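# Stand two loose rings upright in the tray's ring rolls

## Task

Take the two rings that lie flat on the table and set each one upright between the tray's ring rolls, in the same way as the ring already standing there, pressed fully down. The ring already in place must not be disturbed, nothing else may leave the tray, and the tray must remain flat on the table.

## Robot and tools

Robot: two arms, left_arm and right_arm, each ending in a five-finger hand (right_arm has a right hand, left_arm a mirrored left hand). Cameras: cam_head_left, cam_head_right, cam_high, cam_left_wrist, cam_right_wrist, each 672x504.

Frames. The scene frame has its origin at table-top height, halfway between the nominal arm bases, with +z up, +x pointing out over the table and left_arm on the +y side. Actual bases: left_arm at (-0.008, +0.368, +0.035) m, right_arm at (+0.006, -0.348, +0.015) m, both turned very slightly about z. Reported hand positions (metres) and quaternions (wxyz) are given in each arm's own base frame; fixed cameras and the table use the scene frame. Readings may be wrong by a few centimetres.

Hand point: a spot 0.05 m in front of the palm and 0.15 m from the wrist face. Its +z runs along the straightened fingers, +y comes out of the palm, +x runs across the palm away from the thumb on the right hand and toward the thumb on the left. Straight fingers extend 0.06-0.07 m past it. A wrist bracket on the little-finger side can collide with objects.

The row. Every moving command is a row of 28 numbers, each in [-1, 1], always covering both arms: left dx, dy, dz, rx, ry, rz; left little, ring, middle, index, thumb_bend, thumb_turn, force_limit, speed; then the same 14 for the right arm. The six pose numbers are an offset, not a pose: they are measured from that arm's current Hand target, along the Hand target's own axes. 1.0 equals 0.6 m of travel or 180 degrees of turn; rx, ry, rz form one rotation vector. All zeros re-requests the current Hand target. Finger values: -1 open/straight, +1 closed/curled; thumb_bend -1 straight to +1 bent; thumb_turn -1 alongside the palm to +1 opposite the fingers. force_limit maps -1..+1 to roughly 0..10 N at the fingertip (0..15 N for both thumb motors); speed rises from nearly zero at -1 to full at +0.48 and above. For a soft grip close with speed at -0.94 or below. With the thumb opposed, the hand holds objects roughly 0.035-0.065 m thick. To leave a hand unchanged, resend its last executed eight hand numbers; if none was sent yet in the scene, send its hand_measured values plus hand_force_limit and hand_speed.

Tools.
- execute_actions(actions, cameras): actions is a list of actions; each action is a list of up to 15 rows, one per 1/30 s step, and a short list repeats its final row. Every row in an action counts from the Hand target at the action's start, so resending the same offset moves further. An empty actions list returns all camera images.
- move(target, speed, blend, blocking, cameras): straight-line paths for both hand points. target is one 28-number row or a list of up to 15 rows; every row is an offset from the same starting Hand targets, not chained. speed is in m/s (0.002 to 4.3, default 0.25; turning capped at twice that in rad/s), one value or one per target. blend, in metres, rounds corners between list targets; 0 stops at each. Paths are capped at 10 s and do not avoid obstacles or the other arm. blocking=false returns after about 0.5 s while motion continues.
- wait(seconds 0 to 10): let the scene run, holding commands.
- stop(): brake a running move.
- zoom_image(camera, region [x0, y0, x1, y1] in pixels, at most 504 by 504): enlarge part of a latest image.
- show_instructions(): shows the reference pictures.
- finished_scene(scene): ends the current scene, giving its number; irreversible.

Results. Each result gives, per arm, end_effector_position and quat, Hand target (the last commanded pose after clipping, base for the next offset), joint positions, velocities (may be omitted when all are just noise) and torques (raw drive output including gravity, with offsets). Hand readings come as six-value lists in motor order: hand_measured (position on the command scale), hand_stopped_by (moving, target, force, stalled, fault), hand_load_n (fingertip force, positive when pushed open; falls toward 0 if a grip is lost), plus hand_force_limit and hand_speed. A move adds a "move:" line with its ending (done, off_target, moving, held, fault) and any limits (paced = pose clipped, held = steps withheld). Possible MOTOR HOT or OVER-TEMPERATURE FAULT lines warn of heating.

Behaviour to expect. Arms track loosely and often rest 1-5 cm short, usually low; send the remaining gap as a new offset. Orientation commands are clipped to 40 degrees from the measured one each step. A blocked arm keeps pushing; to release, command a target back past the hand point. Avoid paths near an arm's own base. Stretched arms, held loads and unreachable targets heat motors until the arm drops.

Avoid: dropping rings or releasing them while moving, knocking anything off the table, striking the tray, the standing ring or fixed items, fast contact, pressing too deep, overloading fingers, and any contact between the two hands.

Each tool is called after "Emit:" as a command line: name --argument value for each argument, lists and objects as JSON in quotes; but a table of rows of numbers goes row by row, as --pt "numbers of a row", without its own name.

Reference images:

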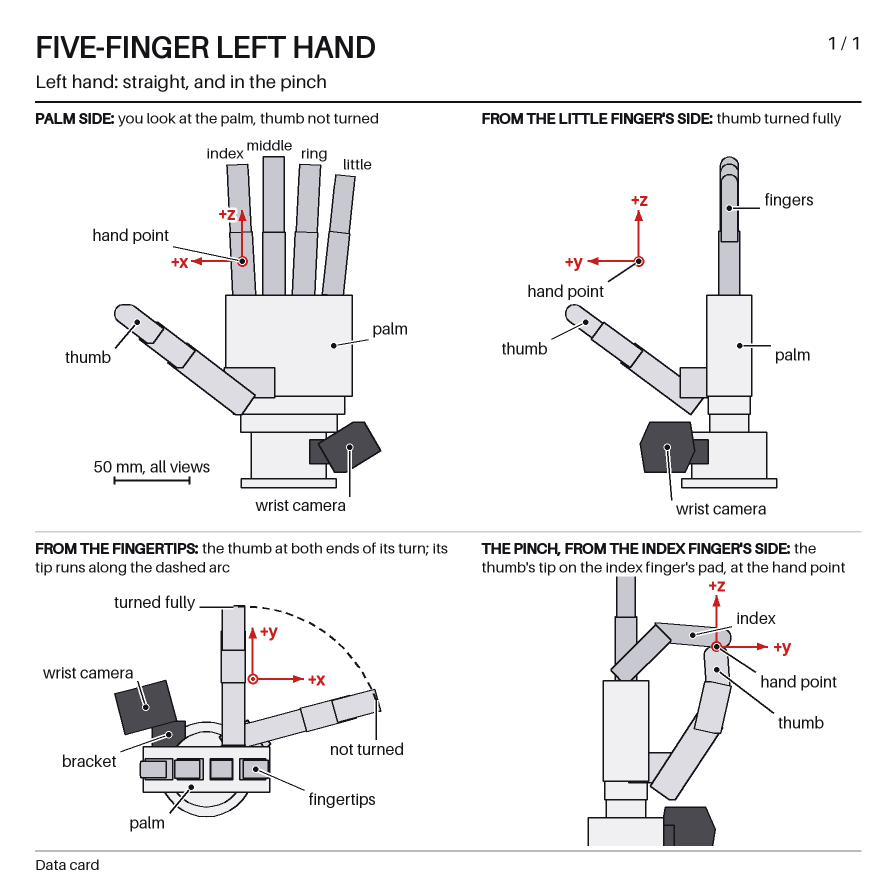

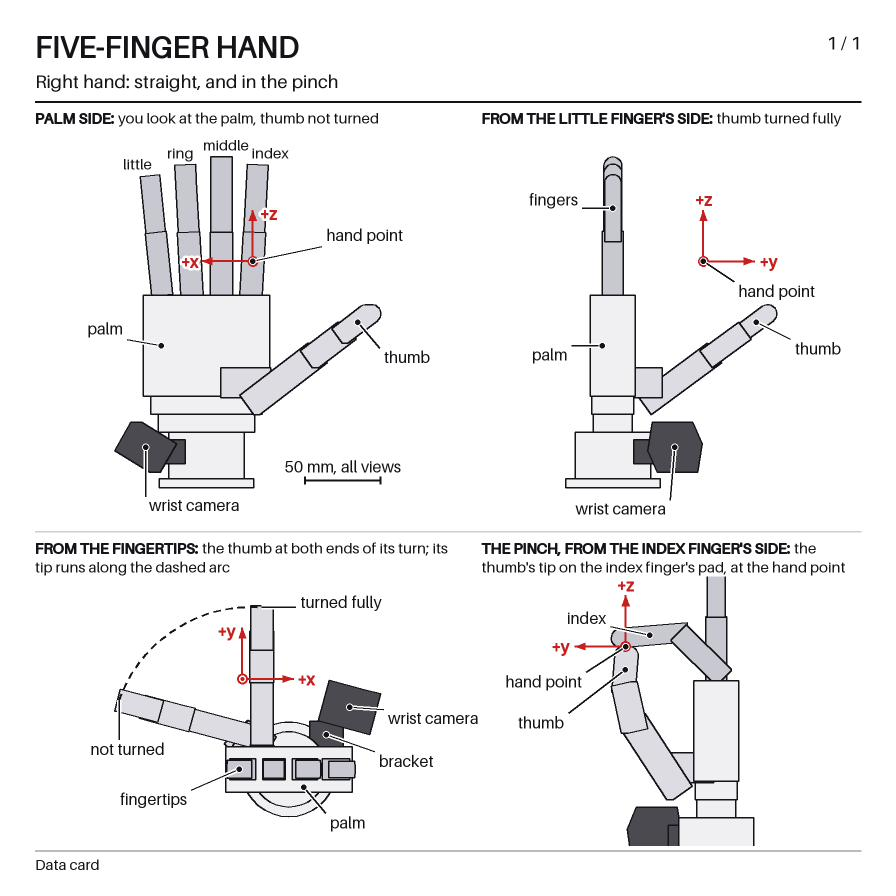

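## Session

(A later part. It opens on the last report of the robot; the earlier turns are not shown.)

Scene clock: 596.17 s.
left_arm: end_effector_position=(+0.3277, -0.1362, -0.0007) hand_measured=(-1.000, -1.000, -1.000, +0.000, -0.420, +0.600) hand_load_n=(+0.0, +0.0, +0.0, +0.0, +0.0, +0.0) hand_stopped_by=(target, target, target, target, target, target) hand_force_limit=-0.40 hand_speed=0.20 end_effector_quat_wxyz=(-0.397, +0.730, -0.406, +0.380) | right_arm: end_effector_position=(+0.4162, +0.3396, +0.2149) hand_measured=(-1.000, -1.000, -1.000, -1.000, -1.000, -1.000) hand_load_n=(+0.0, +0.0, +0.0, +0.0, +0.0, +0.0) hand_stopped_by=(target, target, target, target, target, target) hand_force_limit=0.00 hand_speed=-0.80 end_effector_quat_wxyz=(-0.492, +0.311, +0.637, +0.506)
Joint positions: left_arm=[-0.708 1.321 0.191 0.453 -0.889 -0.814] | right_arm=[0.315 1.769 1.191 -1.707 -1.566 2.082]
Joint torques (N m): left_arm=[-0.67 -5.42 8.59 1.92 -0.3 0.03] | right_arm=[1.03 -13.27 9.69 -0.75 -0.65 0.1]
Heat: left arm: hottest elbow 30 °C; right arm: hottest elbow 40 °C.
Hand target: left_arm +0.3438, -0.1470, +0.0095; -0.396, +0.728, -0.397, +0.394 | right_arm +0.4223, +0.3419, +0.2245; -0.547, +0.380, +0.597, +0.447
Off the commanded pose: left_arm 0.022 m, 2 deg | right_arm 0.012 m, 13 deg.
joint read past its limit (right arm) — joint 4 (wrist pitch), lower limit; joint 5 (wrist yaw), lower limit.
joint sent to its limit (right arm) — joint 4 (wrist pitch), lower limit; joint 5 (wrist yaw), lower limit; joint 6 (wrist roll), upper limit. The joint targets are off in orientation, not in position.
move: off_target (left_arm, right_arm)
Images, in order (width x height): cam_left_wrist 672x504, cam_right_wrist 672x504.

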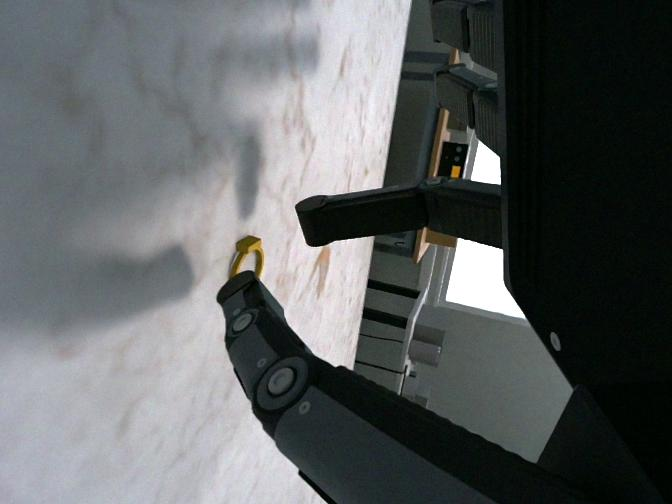

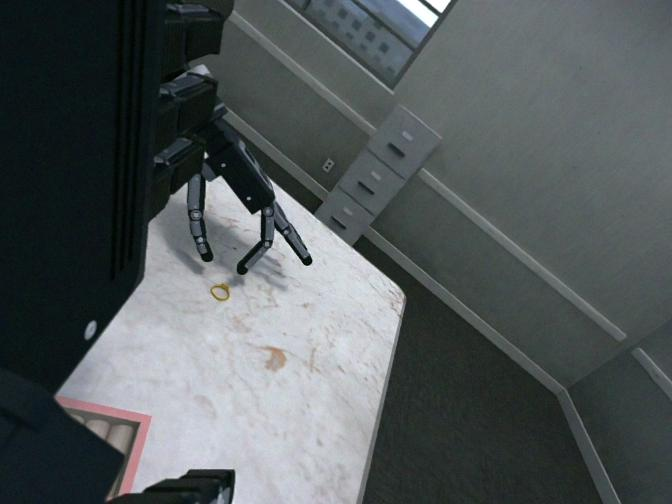

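Emit:
move --target '[-0.0073,0.0075,0.0167,0,0,0, -1,-1,-1,0,-0.42,0.6, -0.4,0.2, 0,0,0,0,0,0, -1,-1,-1,-1,-1,-1, 0,-0.8]' --cameras '["cam_right_wrist","cam_left_wrist"]' --speed 0.12

Emit:
zoom_image --camera "cam_right_wrist" --region '[190, 210, 290, 310]'

Emit:
zoom_image --camera "cam_left_wrist" --region '[180, 150, 340, 310]'

Scene clock: 599.87 s.
left_arm: end_effector_position=(+0.3348, -0.1349, -0.0075) hand_measured=(-1.000, -1.000, -1.000, +0.000, -0.420, +0.600) hand_load_n=(+0.0, +0.0, +0.0, +0.5, +0.0, +0.0) hand_stopped_by=(target, target, target, target, target, target) hand_force_limit=-0.40 hand_speed=0.20 end_effector_quat_wxyz=(-0.395, +0.730, -0.405, +0.384) | right_arm: end_effector_position=(+0.4162, +0.3396, +0.2149) hand_measured=(-1.000, -1.000, -1.000, -1.000, -1.000, -1.000) hand_load_n=(+0.0, +0.0, +0.0, +0.0, +0.0, +0.0) hand_stopped_by=(target, target, target, target, target, target) hand_force_limit=0.00 hand_speed=-0.80 end_effector_quat_wxyz=(-0.492, +0.311, +0.637, +0.506)
Joint positions: left_arm=[-0.679 1.387 0.191 0.546 -0.862 -0.787] | right_arm=[0.315 1.769 1.191 -1.707 -1.566 2.082]
Joint torques (N m): left_arm=[0.79 -5.95 7.56 1.95 -0.26 0.06] | right_arm=[0.26 -13.33 9.72 -0.75 -0.64 0.08]
Heat: left arm: hottest elbow 31 °C; right arm: hottest elbow 40 °C.
Hand target: left_arm +0.3498, -0.1422, +0.0006; -0.396, +0.728, -0.397, +0.394 | right_arm +0.4223, +0.3419, +0.2245; -0.547, +0.380, +0.597, +0.447
Off the commanded pose: left_arm 0.019 m, 2 deg | right_arm 0.012 m, 13 deg.
joint read past its limit (right arm) — joint 4 (wrist pitch), lower limit; joint 5 (wrist yaw), lower limit.
joint sent to its limit (right arm) — joint 4 (wrist pitch), lower limit; joint 5 (wrist yaw), lower limit; joint 6 (wrist roll), upper limit. The joint targets are off in orientation, not in position.
move: off_target (left_arm, right_arm)
Images, in order (width x height): cam_left_wrist 672x504, cam_right_wrist 672x504.

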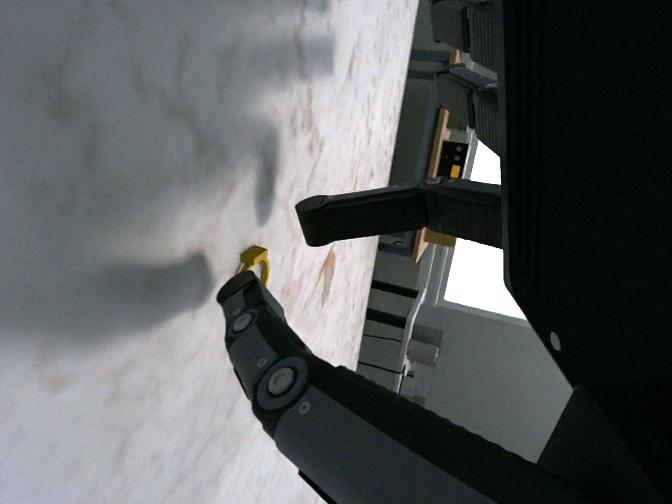

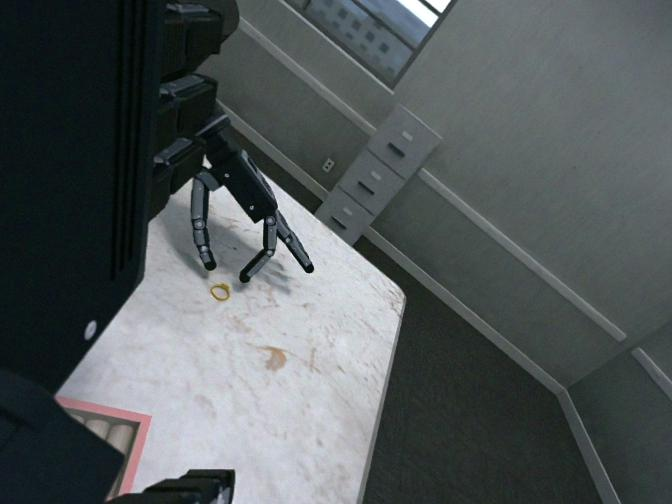

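Scaled by 5.040.

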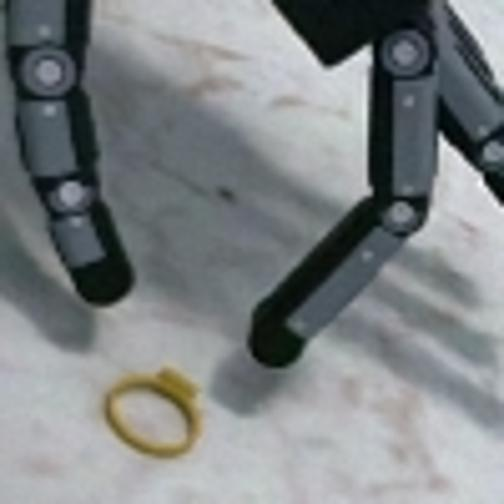

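Scaled by 3.150.

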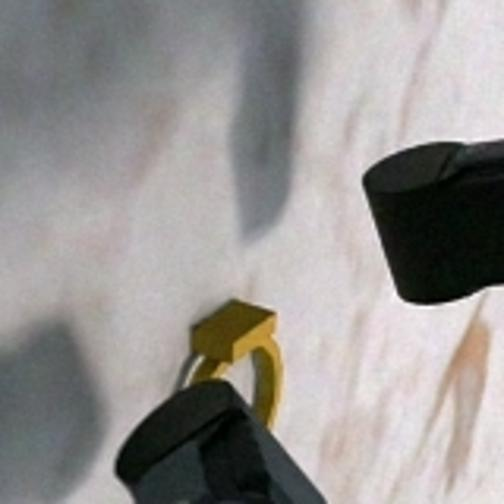

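Emit:
move --target '[-0.0052,0.0178,0.0075,0,0,0, -1,-1,-1,0,-0.42,0.6, -0.4,0.2, 0,0,0,0,0,0, -1,-1,-1,-1,-1,-1, 0,-0.8]' --cameras '["cam_right_wrist","cam_left_wrist"]' --speed 0.12

Emit:
zoom_image --camera "cam_right_wrist" --region '[190, 210, 290, 310]'

Emit:
zoom_image --camera "cam_left_wrist" --region '[180, 150, 340, 310]'

Scene clock: 606.43 s.
left_arm: end_effector_position=(+0.3373, -0.1368, -0.0163) hand_measured=(-1.000, -1.000, -1.000, +0.000, -0.420, +0.600) hand_load_n=(+0.0, +0.0, +0.0, +0.0, +0.0, +0.0) hand_stopped_by=(target, target, target, target, target, target) hand_force_limit=-0.40 hand_speed=0.20 end_effector_quat_wxyz=(-0.395, +0.730, -0.403, +0.387) | right_arm: end_effector_position=(+0.4162, +0.3396, +0.2149) hand_measured=(-1.000, -1.000, -1.000, -1.000, -1.000, -1.000) hand_load_n=(+0.0, +0.0, +0.0, +0.0, +0.0, +0.0) hand_stopped_by=(target, target, target, target, target, target) hand_force_limit=0.00 hand_speed=-0.80 end_effector_quat_wxyz=(-0.492, +0.311, +0.637, +0.506)
Joint positions: left_arm=[-0.678 1.462 0.191 0.63 -0.862 -0.786] | right_arm=[0.315 1.769 1.191 -1.707 -1.566 2.082]
Joint torques (N m): left_arm=[0.32 -6.71 6.61 2.03 -0.19 0.04] | right_arm=[0.5 -13.98 9.76 -0.77 -0.66 0.1]
Heat: left arm: hottest elbow 31 °C; right arm: hottest elbow 40 °C.
Hand target: left_arm +0.3498, -0.1422, -0.0115; -0.396, +0.728, -0.397, +0.394 | right_arm +0.4223, +0.3419, +0.2245; -0.547, +0.380, +0.597, +0.447
Off the commanded pose: left_arm 0.014 m, 1 deg | right_arm 0.012 m, 13 deg.
joint read past its limit (right arm) — joint 4 (wrist pitch), lower limit; joint 5 (wrist yaw), lower limit.
joint sent to its limit (right arm) — joint 4 (wrist pitch), lower limit; joint 5 (wrist yaw), lower limit; joint 6 (wrist roll), upper limit. The joint targets are off in orientation, not in position.
move: off_target (left_arm, right_arm)
Images, in order (width x height): cam_left_wrist 672x504, cam_right_wrist 672x504.

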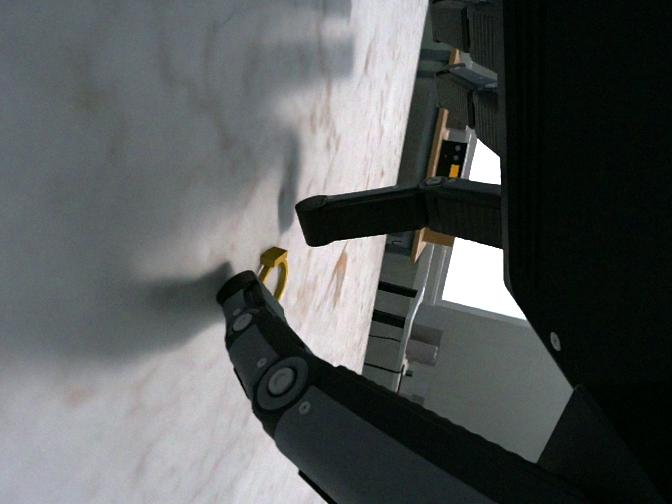

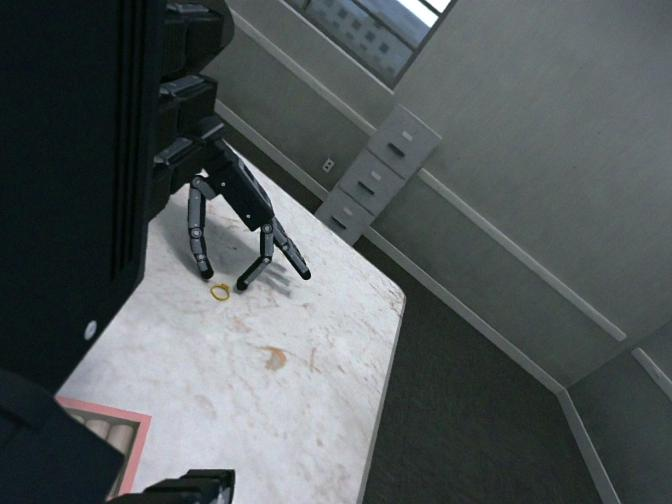

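Scaled by 5.040.

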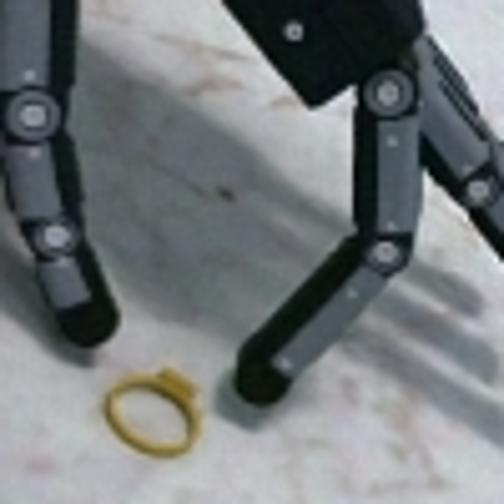

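Scaled by 3.150.

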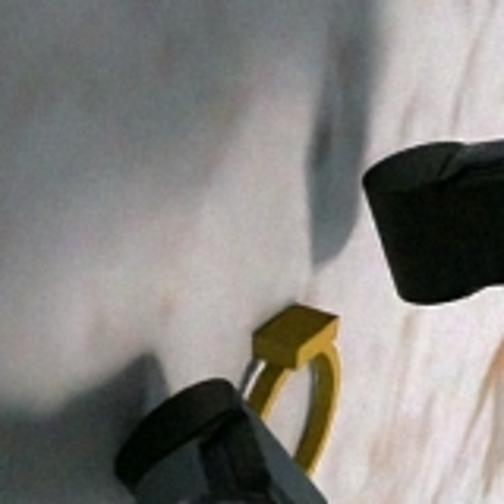

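Emit:
move --target '[-0.0026,0.0089,0.0037,0,0,0, -1,-1,-1,0,-0.42,0.6, -0.4,0.2, 0,0,0,0,0,0, -1,-1,-1,-1,-1,-1, 0,-0.8]' --cameras '["cam_right_wrist","cam_left_wrist"]' --speed 0.12

Emit:
zoom_image --camera "cam_right_wrist" --region '[190, 210, 290, 310]'

Emit:
zoom_image --camera "cam_left_wrist" --region '[180, 150, 340, 310]'

Scene clock: 609.20 s.
left_arm: end_effector_position=(+0.3404, -0.1390, -0.0167) hand_measured=(-1.000, -1.000, -1.000, +0.000, -0.420, +0.600) hand_load_n=(+0.0, +0.0, +0.0, +0.0, -2.0, +0.0) hand_stopped_by=(target, target, target, target, target, target) hand_force_limit=-0.40 hand_speed=0.20 end_effector_quat_wxyz=(-0.394, +0.729, -0.397, +0.395) | right_arm: end_effector_position=(+0.4162, +0.3396, +0.2149) hand_measured=(-1.000, -1.000, -1.000, -1.000, -1.000, -1.000) hand_load_n=(+0.0, +0.0, +0.0, +0.0, +0.0, +0.0) hand_stopped_by=(target, target, target, target, target, target) hand_force_limit=0.00 hand_speed=-0.80 end_effector_quat_wxyz=(-0.492, +0.311, +0.637, +0.506)
Joint positions: left_arm=[-0.678 1.493 0.191 0.681 -0.863 -0.786] | right_arm=[0.315 1.769 1.191 -1.707 -1.566 2.082]
Joint torques (N m): left_arm=[-0.56 -5.83 6 1.63 -0.18 0.04] | right_arm=[1.38 -13.98 9.81 -0.84 -0.64 0.09]
Heat: left arm: hottest elbow 31 °C; right arm: hottest elbow 40 °C.
Hand target: left_arm +0.3497, -0.1423, -0.0174; -0.396, +0.728, -0.397, +0.394 | right_arm +0.4223, +0.3419, +0.2245; -0.547, +0.380, +0.597, +0.447
Off the commanded pose: left_arm 0.010 m, 0 deg | right_arm 0.012 m, 13 deg.
joint read past its limit (right arm) — joint 4 (wrist pitch), lower limit; joint 5 (wrist yaw), lower limit.
joint sent to its limit (right arm) — joint 4 (wrist pitch), lower limit; joint 5 (wrist yaw), lower limit; joint 6 (wrist roll), upper limit. The joint targets are off in orientation, not in position.
move: off_target (right_arm)
Images, in order (width x height): cam_left_wrist 672x504, cam_right_wrist 672x504.

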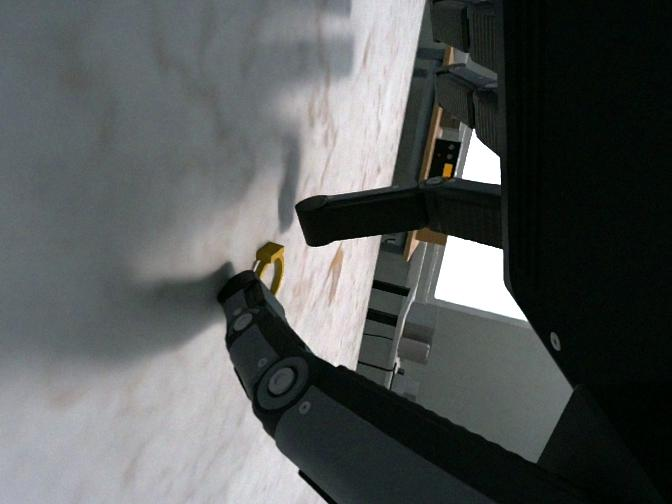

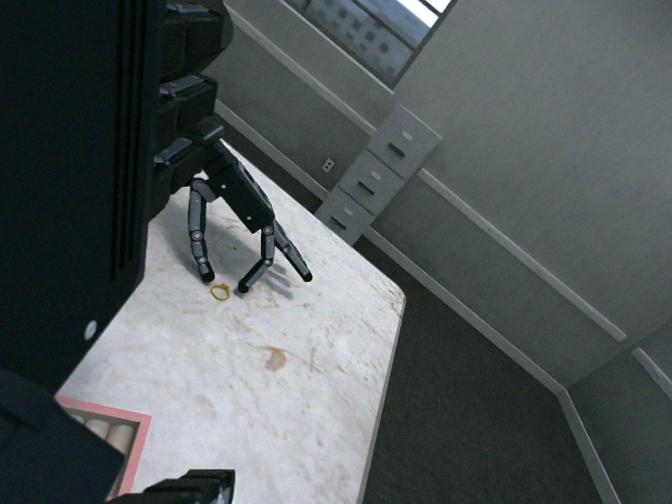

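Scaled by 5.040.

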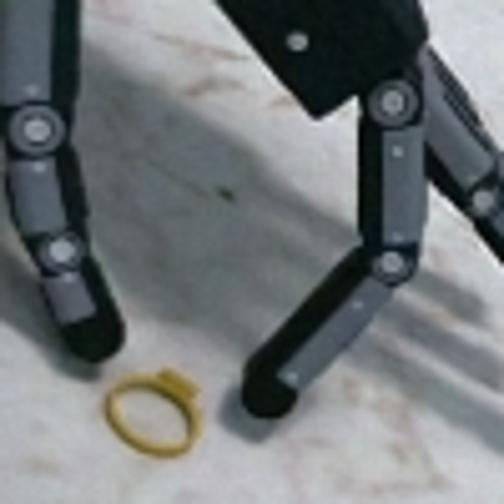

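Scaled by 3.150.

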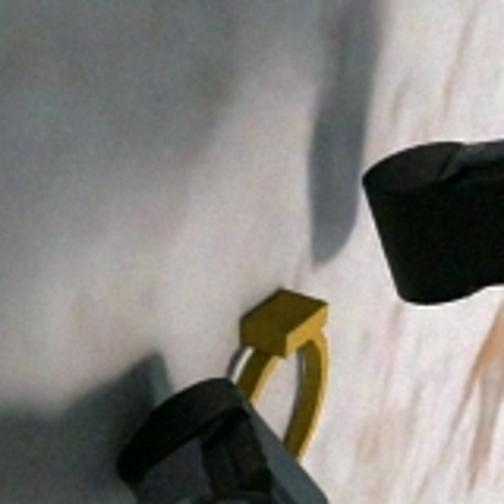

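Emit:
move --target '[-0.0018,0.003,0.0093,0,0,0, -1,-1,-1,0,-0.34,0.6, -0.4,0.2, 0,0,0,0,0,0, -1,-1,-1,-1,-1,-1, 0,-0.8]' --cameras '["cam_right_wrist","cam_left_wrist"]' --speed 0.12

Emit:
zoom_image --camera "cam_right_wrist" --region '[190, 210, 290, 310]'

Emit:
zoom_image --camera "cam_left_wrist" --region '[180, 150, 340, 310]'

Scene clock: 615.40 s.
left_arm: end_effector_position=(+0.3455, -0.1392, -0.0189) hand_measured=(-1.000, -1.000, -1.000, +0.000, -0.340, +0.600) hand_load_n=(+0.0, +0.0, +0.0, +0.0, -1.5, +0.5) hand_stopped_by=(target, target, target, target, target, target) hand_force_limit=-0.40 hand_speed=0.20 end_effector_quat_wxyz=(-0.391, +0.731, -0.393, +0.399) | right_arm: end_effector_position=(+0.4162, +0.3396, +0.2149) hand_measured=(-1.000, -1.000, -1.000, -1.000, -1.000, -1.000) hand_load_n=(+0.0, +0.0, +0.0, +0.0, +0.0, +0.0) hand_stopped_by=(target, target, target, target, target, target) hand_force_limit=0.00 hand_speed=-0.80 end_effector_quat_wxyz=(-0.492, +0.311, +0.637, +0.506)
Joint positions: left_arm=[-0.664 1.525 0.197 0.722 -0.851 -0.782] | right_arm=[0.315 1.769 1.191 -1.707 -1.566 2.082]
Joint torques (N m): left_arm=[0.56 -5.77 5.68 1.55 -0.06 0.18] | right_arm=[0.62 -14.04 9.63 -0.85 -0.65 0.08]
Heat: left arm: hottest elbow 31 °C; right arm: hottest elbow 40 °C.
Hand target: left_arm +0.3538, -0.1406, -0.0214; -0.396, +0.728, -0.397, +0.394 | right_arm +0.4223, +0.3419, +0.2245; -0.547, +0.380, +0.597, +0.447
Off the commanded pose: left_arm 0.009 m, 1 deg | right_arm 0.012 m, 13 deg.
joint read past its limit (right arm) — joint 4 (wrist pitch), lower limit; joint 5 (wrist yaw), lower limit.
joint sent to its limit (right arm) — joint 4 (wrist pitch), lower limit; joint 5 (wrist yaw), lower limit; joint 6 (wrist roll), upper limit. The joint targets are off in orientation, not in position.
move: off_target (right_arm)
Images, in order (width x height): cam_left_wrist 672x504, cam_right_wrist 672x504.

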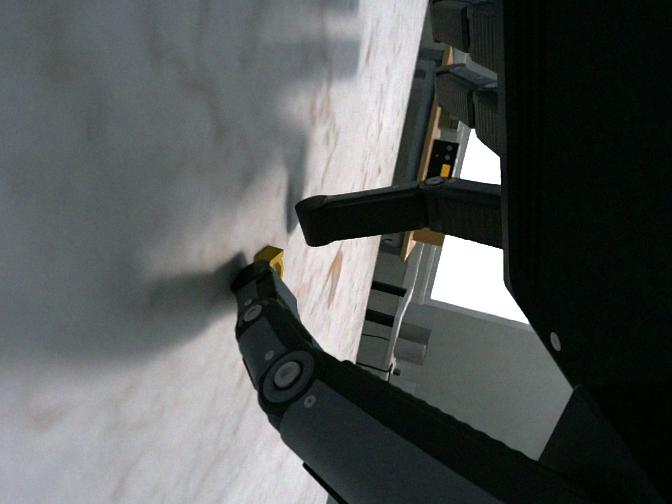

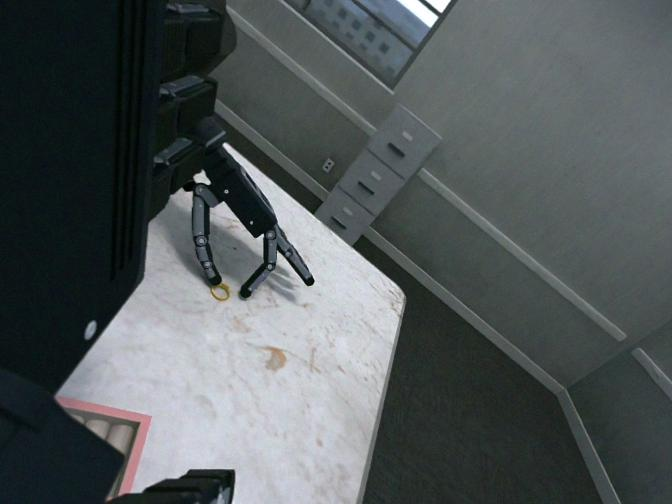

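Scaled by 5.040.

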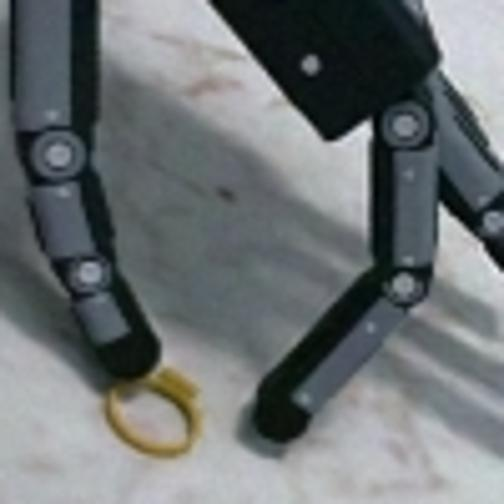

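Scaled by 3.150.

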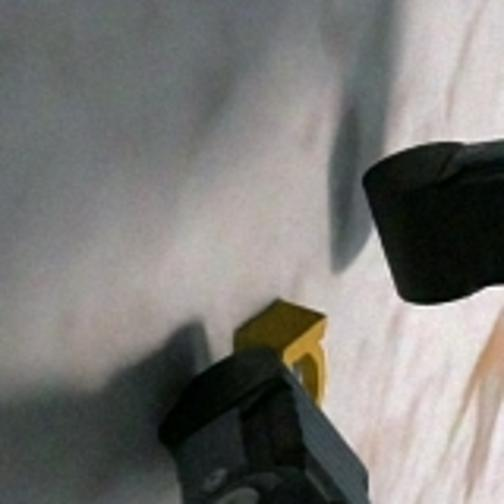

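Emit:
move --target '[-0.0017,0.0059,0.0025,0,0,0, -1,-1,-1,0,-0.28,0.6, -0.4,-0.2, 0,0,0,0,0,0, -1,-1,-1,-1,-1,-1, 0,-0.8]' --cameras '["cam_right_wrist","cam_left_wrist"]' --speed 0.12

Emit:
zoom_image --camera "cam_right_wrist" --region '[190, 210, 290, 310]'

Scene clock: 622.87 s.
left_arm: end_effector_position=(+0.3471, -0.1400, -0.0208) hand_measured=(-1.000, -1.000, -1.000, +0.000, -0.280, +0.600) hand_load_n=(+0.0, +0.0, +0.0, +0.0, -2.5, +0.5) hand_stopped_by=(target, target, target, target, target, target) hand_force_limit=-0.40 hand_speed=-0.20 end_effector_quat_wxyz=(-0.391, +0.730, -0.391, +0.401) | right_arm: end_effector_position=(+0.4162, +0.3396, +0.2149) hand_measured=(-1.000, -1.000, -1.000, -1.000, -1.000, -1.000) hand_load_n=(+0.0, -0.5, +0.0, +0.0, +0.0, +0.0) hand_stopped_by=(target, target, target, target, target, target) hand_force_limit=0.00 hand_speed=-0.80 end_effector_quat_wxyz=(-0.492, +0.311, +0.637, +0.506)
Joint positions: left_arm=[-0.662 1.548 0.198 0.752 -0.85 -0.779] | right_arm=[0.315 1.769 1.191 -1.707 -1.566 2.082]
Joint torques (N m): left_arm=[0.09 -6.07 5.33 1.47 -0.12 0.12] | right_arm=[0.56 -13.22 9.63 -0.84 -0.62 0.11]
Heat: left arm: hottest elbow 31 °C; right arm: hottest elbow 40 °C.
Hand target: left_arm +0.3539, -0.1404, -0.0253; -0.396, +0.728, -0.397, +0.394 | right_arm +0.4223, +0.3419, +0.2245; -0.547, +0.380, +0.597, +0.447
Off the commanded pose: left_arm 0.008 m, 1 deg | right_arm 0.012 m, 13 deg.
joint read past its limit (right arm) — joint 4 (wrist pitch), lower limit; joint 5 (wrist yaw), lower limit.
joint sent to its limit (right arm) — joint 4 (wrist pitch), lower limit; joint 5 (wrist yaw), lower limit; joint 6 (wrist roll), upper limit. The joint targets are off in orientation, not in position.
move: off_target (right_arm)
Images, in order (width x height): cam_left_wrist 672x504, cam_right_wrist 672x504.

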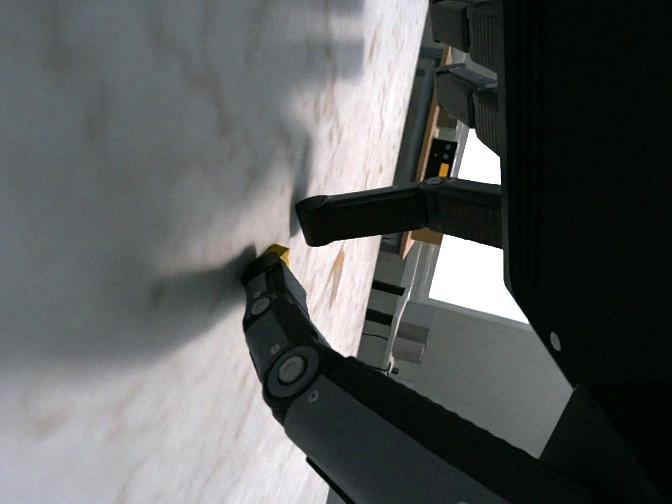

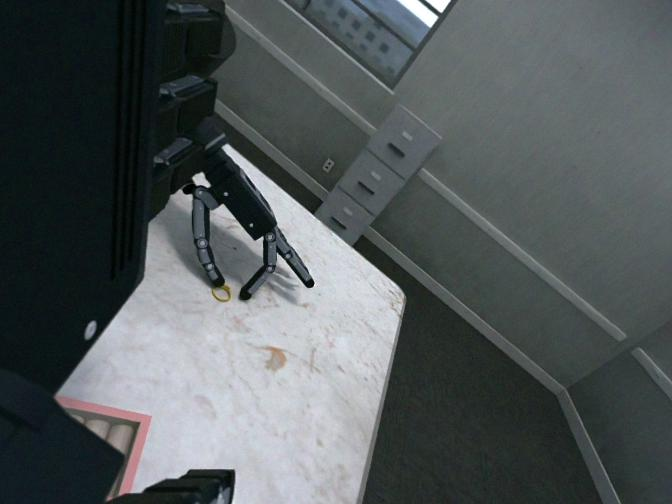

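Scaled by 5.040.

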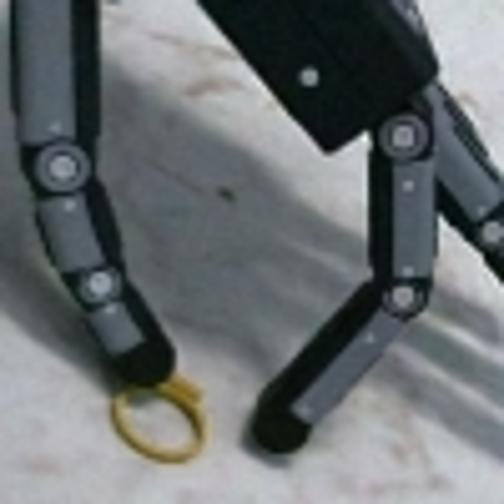

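Emit:
move --target '[0,0,0,0,0,0, -1,-1,-1,0.5,-0.28,0.6, -0.5,-0.94, 0,0,0,0,0,0, -1,-1,-1,-1,-1,-1, 0,-0.8]' --cameras '["cam_right_wrist","cam_left_wrist"]' --speed 0.12

Emit:
zoom_image --camera "cam_right_wrist" --region '[190, 210, 290, 310]'

Emit:
zoom_image --camera "cam_left_wrist" --region '[180, 150, 340, 310]'

Scene clock: 626.40 s.
left_arm: end_effector_position=(+0.3472, -0.1398, -0.0209) hand_measured=(-1.000, -1.000, -1.000, +0.310, -0.280, +0.600) hand_load_n=(+0.0, -0.5, +0.0, +3.0, -1.0, +1.0) hand_stopped_by=(target, target, target, force, target, target) hand_force_limit=-0.50 hand_speed=-0.94 end_effector_quat_wxyz=(-0.391, +0.730, -0.391, +0.401) | right_arm: end_effector_position=(+0.4162, +0.3396, +0.2149) hand_measured=(-1.000, -1.000, -1.000, -1.000, -1.000, -1.000) hand_load_n=(+0.0, +0.5, +0.0, +0.0, +0.0, +0.0) hand_stopped_by=(target, target, target, target, target, target) hand_force_limit=0.00 hand_speed=-0.80 end_effector_quat_wxyz=(-0.492, +0.311, +0.637, +0.506)
Joint positions: left_arm=[-0.662 1.55 0.198 0.754 -0.85 -0.779] | right_arm=[0.315 1.769 1.191 -1.707 -1.566 2.082]
Joint torques (N m): left_arm=[0.09 -5.71 5.22 1.47 -0.11 0.12] | right_arm=[0.44 -13.68 9.59 -0.85 -0.65 0.09]
Heat: left arm: hottest elbow 31 °C; right arm: hottest elbow 40 °C.
Hand target: left_arm +0.3538, -0.1405, -0.0255; -0.396, +0.728, -0.397, +0.394 | right_arm +0.4223, +0.3419, +0.2245; -0.547, +0.380, +0.597, +0.447
Off the commanded pose: left_arm 0.008 m, 1 deg | right_arm 0.012 m, 13 deg.
joint read past its limit (right arm) — joint 4 (wrist pitch), lower limit; joint 5 (wrist yaw), lower limit.
joint sent to its limit (right arm) — joint 4 (wrist pitch), lower limit; joint 5 (wrist yaw), lower limit; joint 6 (wrist roll), upper limit. The joint targets are off in orientation, not in position.
move: off_target (right_arm)
Images, in order (width x height): cam_left_wrist 672x504, cam_right_wrist 672x504.

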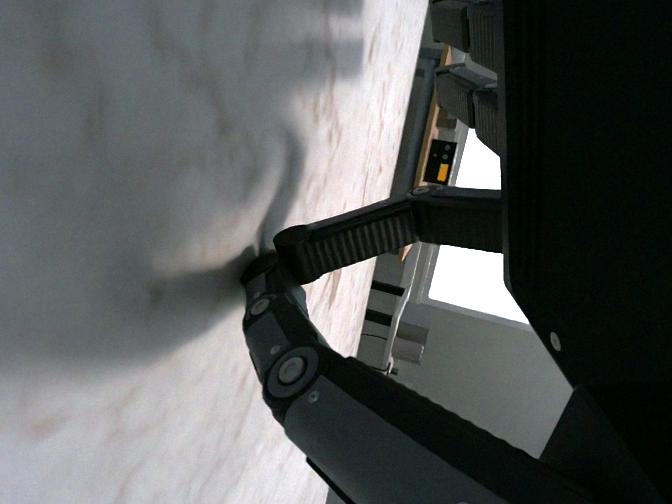

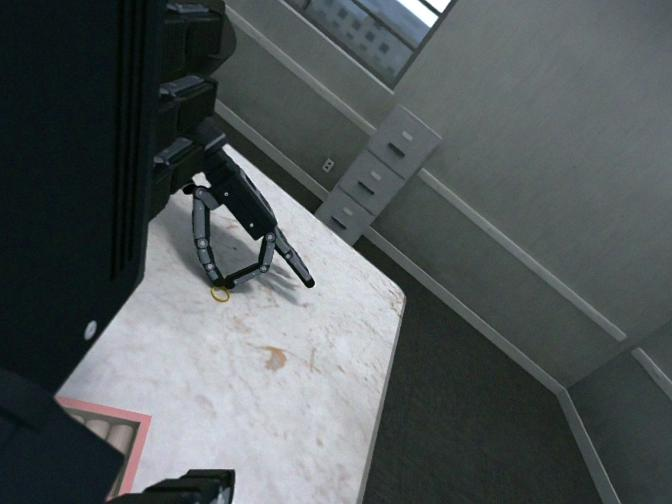

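Scaled by 5.040.

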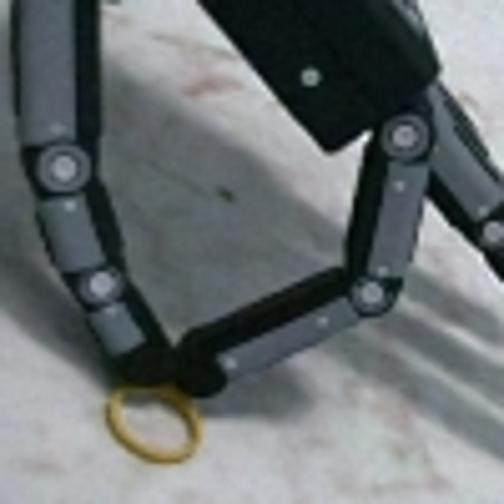

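Scaled by 3.150.

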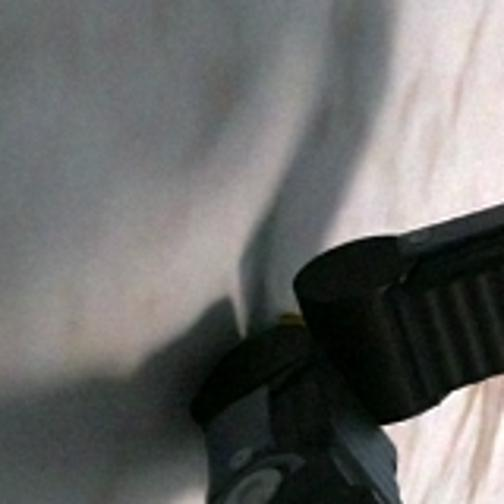

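Emit:
move --pt "0 0 0 0 0 0 -1 -1 -1 0 -0.28 0.6 -0.5 -0.2 0 0 0 0 0 0 -1 -1 -1 -1 -1 -1 0 -0.8" --pt "-0.0009 0.003 0.0012 -0.0444 0 0 -1 -1 -1 0 -0.28 0.6 -0.4 0.2 0 0 0 0 0 0 -1 -1 -1 -1 -1 -1 0 -0.8" --cameras '["cam_right_wrist","cam_left_wrist"]' --speed 0.12

Emit:
zoom_image --camera "cam_right_wrist" --region '[190, 210, 290, 310]'

Emit:
zoom_image --camera "cam_left_wrist" --region '[180, 150, 340, 310]'

Scene clock: 634.67 s.
left_arm: end_effector_position=(+0.3511, -0.1399, -0.0202) hand_measured=(-1.000, -1.000, -1.000, +0.000, -0.280, +0.600) hand_load_n=(+0.0, +0.0, +0.0, -5.0, +0.0, +0.0) hand_stopped_by=(target, target, target, target, target, target) hand_force_limit=-0.40 hand_speed=0.20 end_effector_quat_wxyz=(-0.347, +0.751, -0.414, +0.379) | right_arm: end_effector_position=(+0.4162, +0.3396, +0.2149) hand_measured=(-1.000, -1.000, -1.000, -1.000, -1.000, -1.000) hand_load_n=(+0.0, +0.0, +0.0, +0.0, +0.0, +0.0) hand_stopped_by=(target, target, target, target, target, target) hand_force_limit=0.00 hand_speed=-0.80 end_effector_quat_wxyz=(-0.492, +0.311, +0.637, +0.506)
Joint positions: left_arm=[-0.579 1.434 0.23 0.541 -0.698 -0.791] | right_arm=[0.315 1.769 1.191 -1.707 -1.566 2.082]
Joint torques (N m): left_arm=[-0.15 -6.48 6.71 0.12 0.32 0.04] | right_arm=[0.97 -13.8 9.63 -0.66 -0.63 0.09]
Heat: left arm: hottest elbow 30 °C; right arm: hottest elbow 40 °C.
Hand target: left_arm +0.3537, -0.1404, -0.0275; -0.344, +0.754, -0.423, +0.366 | right_arm +0.4223, +0.3419, +0.2245; -0.547, +0.380, +0.597, +0.447
Off the commanded pose: left_arm 0.008 m, 2 deg | right_arm 0.012 m, 13 deg.
joint read past its limit (right arm) — joint 4 (wrist pitch), lower limit; joint 5 (wrist yaw), lower limit.
joint sent to its limit (right arm) — joint 4 (wrist pitch), lower limit; joint 5 (wrist yaw), lower limit; joint 6 (wrist roll), upper limit. The joint targets are off in orientation, not in position.
move: off_target (right_arm)
Images, in order (width x height): cam_left_wrist 672x504, cam_right_wrist 672x504.

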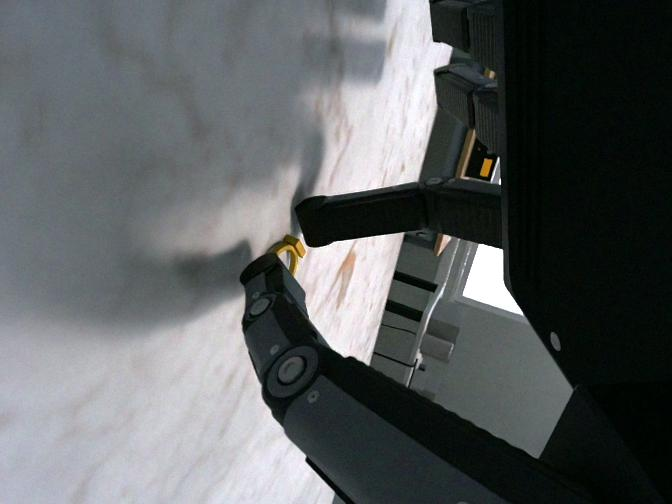

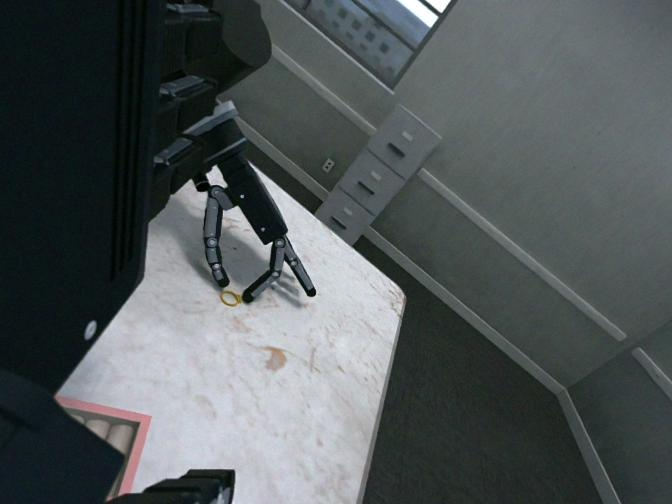

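Scaled by 5.040.

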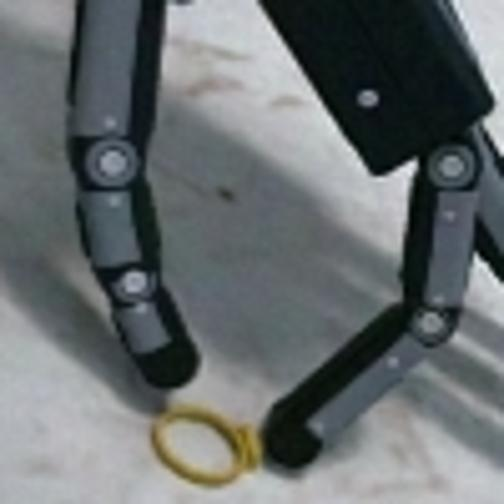

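Scaled by 3.150.

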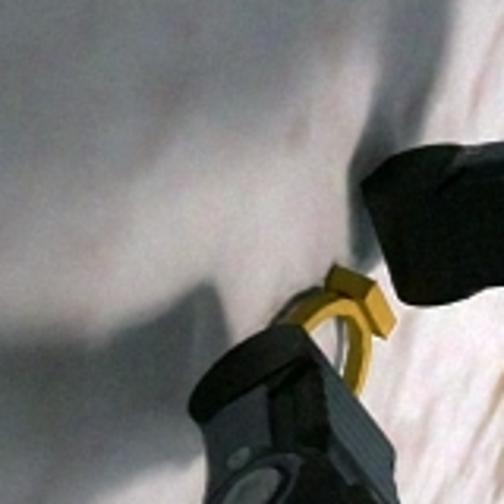

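Emit:
move --pt "0.0174 -0.0552 -0.033 0 0 0 -1 -1 -1 0 -0.3 0.63 -0.4 0.2 0 0 0 0 0 0 -1 -1 -1 -1 -1 -1 0 -0.8" --pt "0.0612 -0.0938 -0.038 -0.0289 0.352 0.2887 -1 -1 -1 -0.1 -0.3 0.63 -0.4 0.2 0 0 0 0 0 0 -1 -1 -1 -1 -1 -1 0 -0.8" --cameras '["cam_right_wrist","cam_left_wrist"]' --speed 0.25 --blend '[0.01,0]'

Scene clock: 654.07 s.
left_arm: end_effector_position=(+0.3472, -0.1572, +0.0285) hand_measured=(-1.000, -1.000, -1.000, -0.100, -0.300, +0.630) hand_load_n=(+0.0, +0.0, +0.0, +0.0, +0.0, +0.0) hand_stopped_by=(target, target, target, target, target, target) hand_force_limit=-0.40 hand_speed=0.20 end_effector_quat_wxyz=(+0.151, -0.229, +0.825, -0.494) | right_arm: end_effector_position=(+0.4162, +0.3396, +0.2149) hand_measured=(-1.000, -1.000, -1.000, -1.000, -1.000, -1.000) hand_load_n=(+0.0, +0.0, +0.0, +0.0, +0.0, +0.0) hand_stopped_by=(target, target, target, target, target, target) hand_force_limit=0.00 hand_speed=-0.80 end_effector_quat_wxyz=(-0.492, +0.311, +0.637, +0.506)
Joint positions: left_arm=[-0.067 1.321 0.45 0.146 0.793 0.588] | right_arm=[0.315 1.769 1.191 -1.707 -1.566 2.082]
Joint torques (N m): left_arm=[-0.32 -7.53 11.6 0.73 0.59 0.08] | right_arm=[0.97 -14.21 9.68 -0.87 -0.61 0.11]
Heat: left arm: hottest elbow 31 °C; right arm: hottest elbow 40 °C.
Hand target: left_arm +0.3699, -0.1551, +0.0399; +0.165, -0.222, +0.822, -0.497 | right_arm +0.4223, +0.3419, +0.2245; -0.547, +0.380, +0.597, +0.447
Off the commanded pose: left_arm 0.026 m, 2 deg | right_arm 0.012 m, 13 deg.
joint read past its limit (right arm) — joint 4 (wrist pitch), lower limit; joint 5 (wrist yaw), lower limit.
joint sent to its limit (right arm) — joint 4 (wrist pitch), lower limit; joint 5 (wrist yaw), lower limit; joint 6 (wrist roll), upper limit. The joint targets are off in orientation, not in position.
move: off_target (left_arm, right_arm); target 2's new numbers were sent with left_arm's hand 0.026 m and 2 deg from that target
Images, in order (width x height): cam_left_wrist 672x504, cam_right_wrist 672x504.

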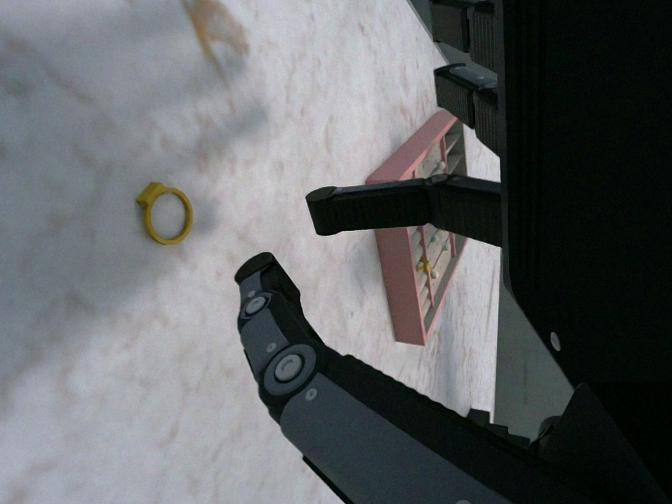

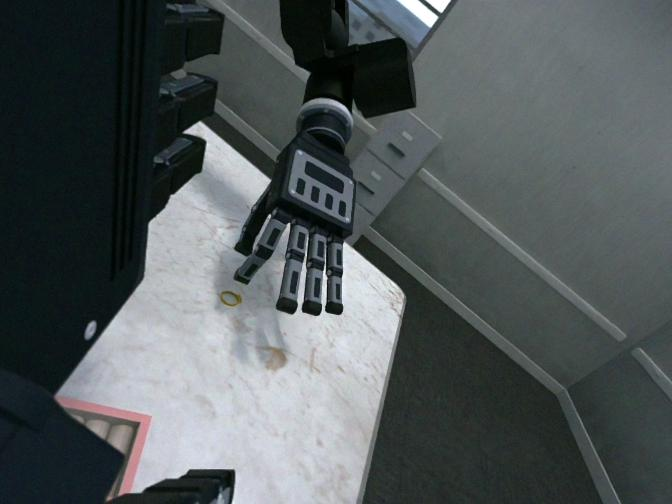

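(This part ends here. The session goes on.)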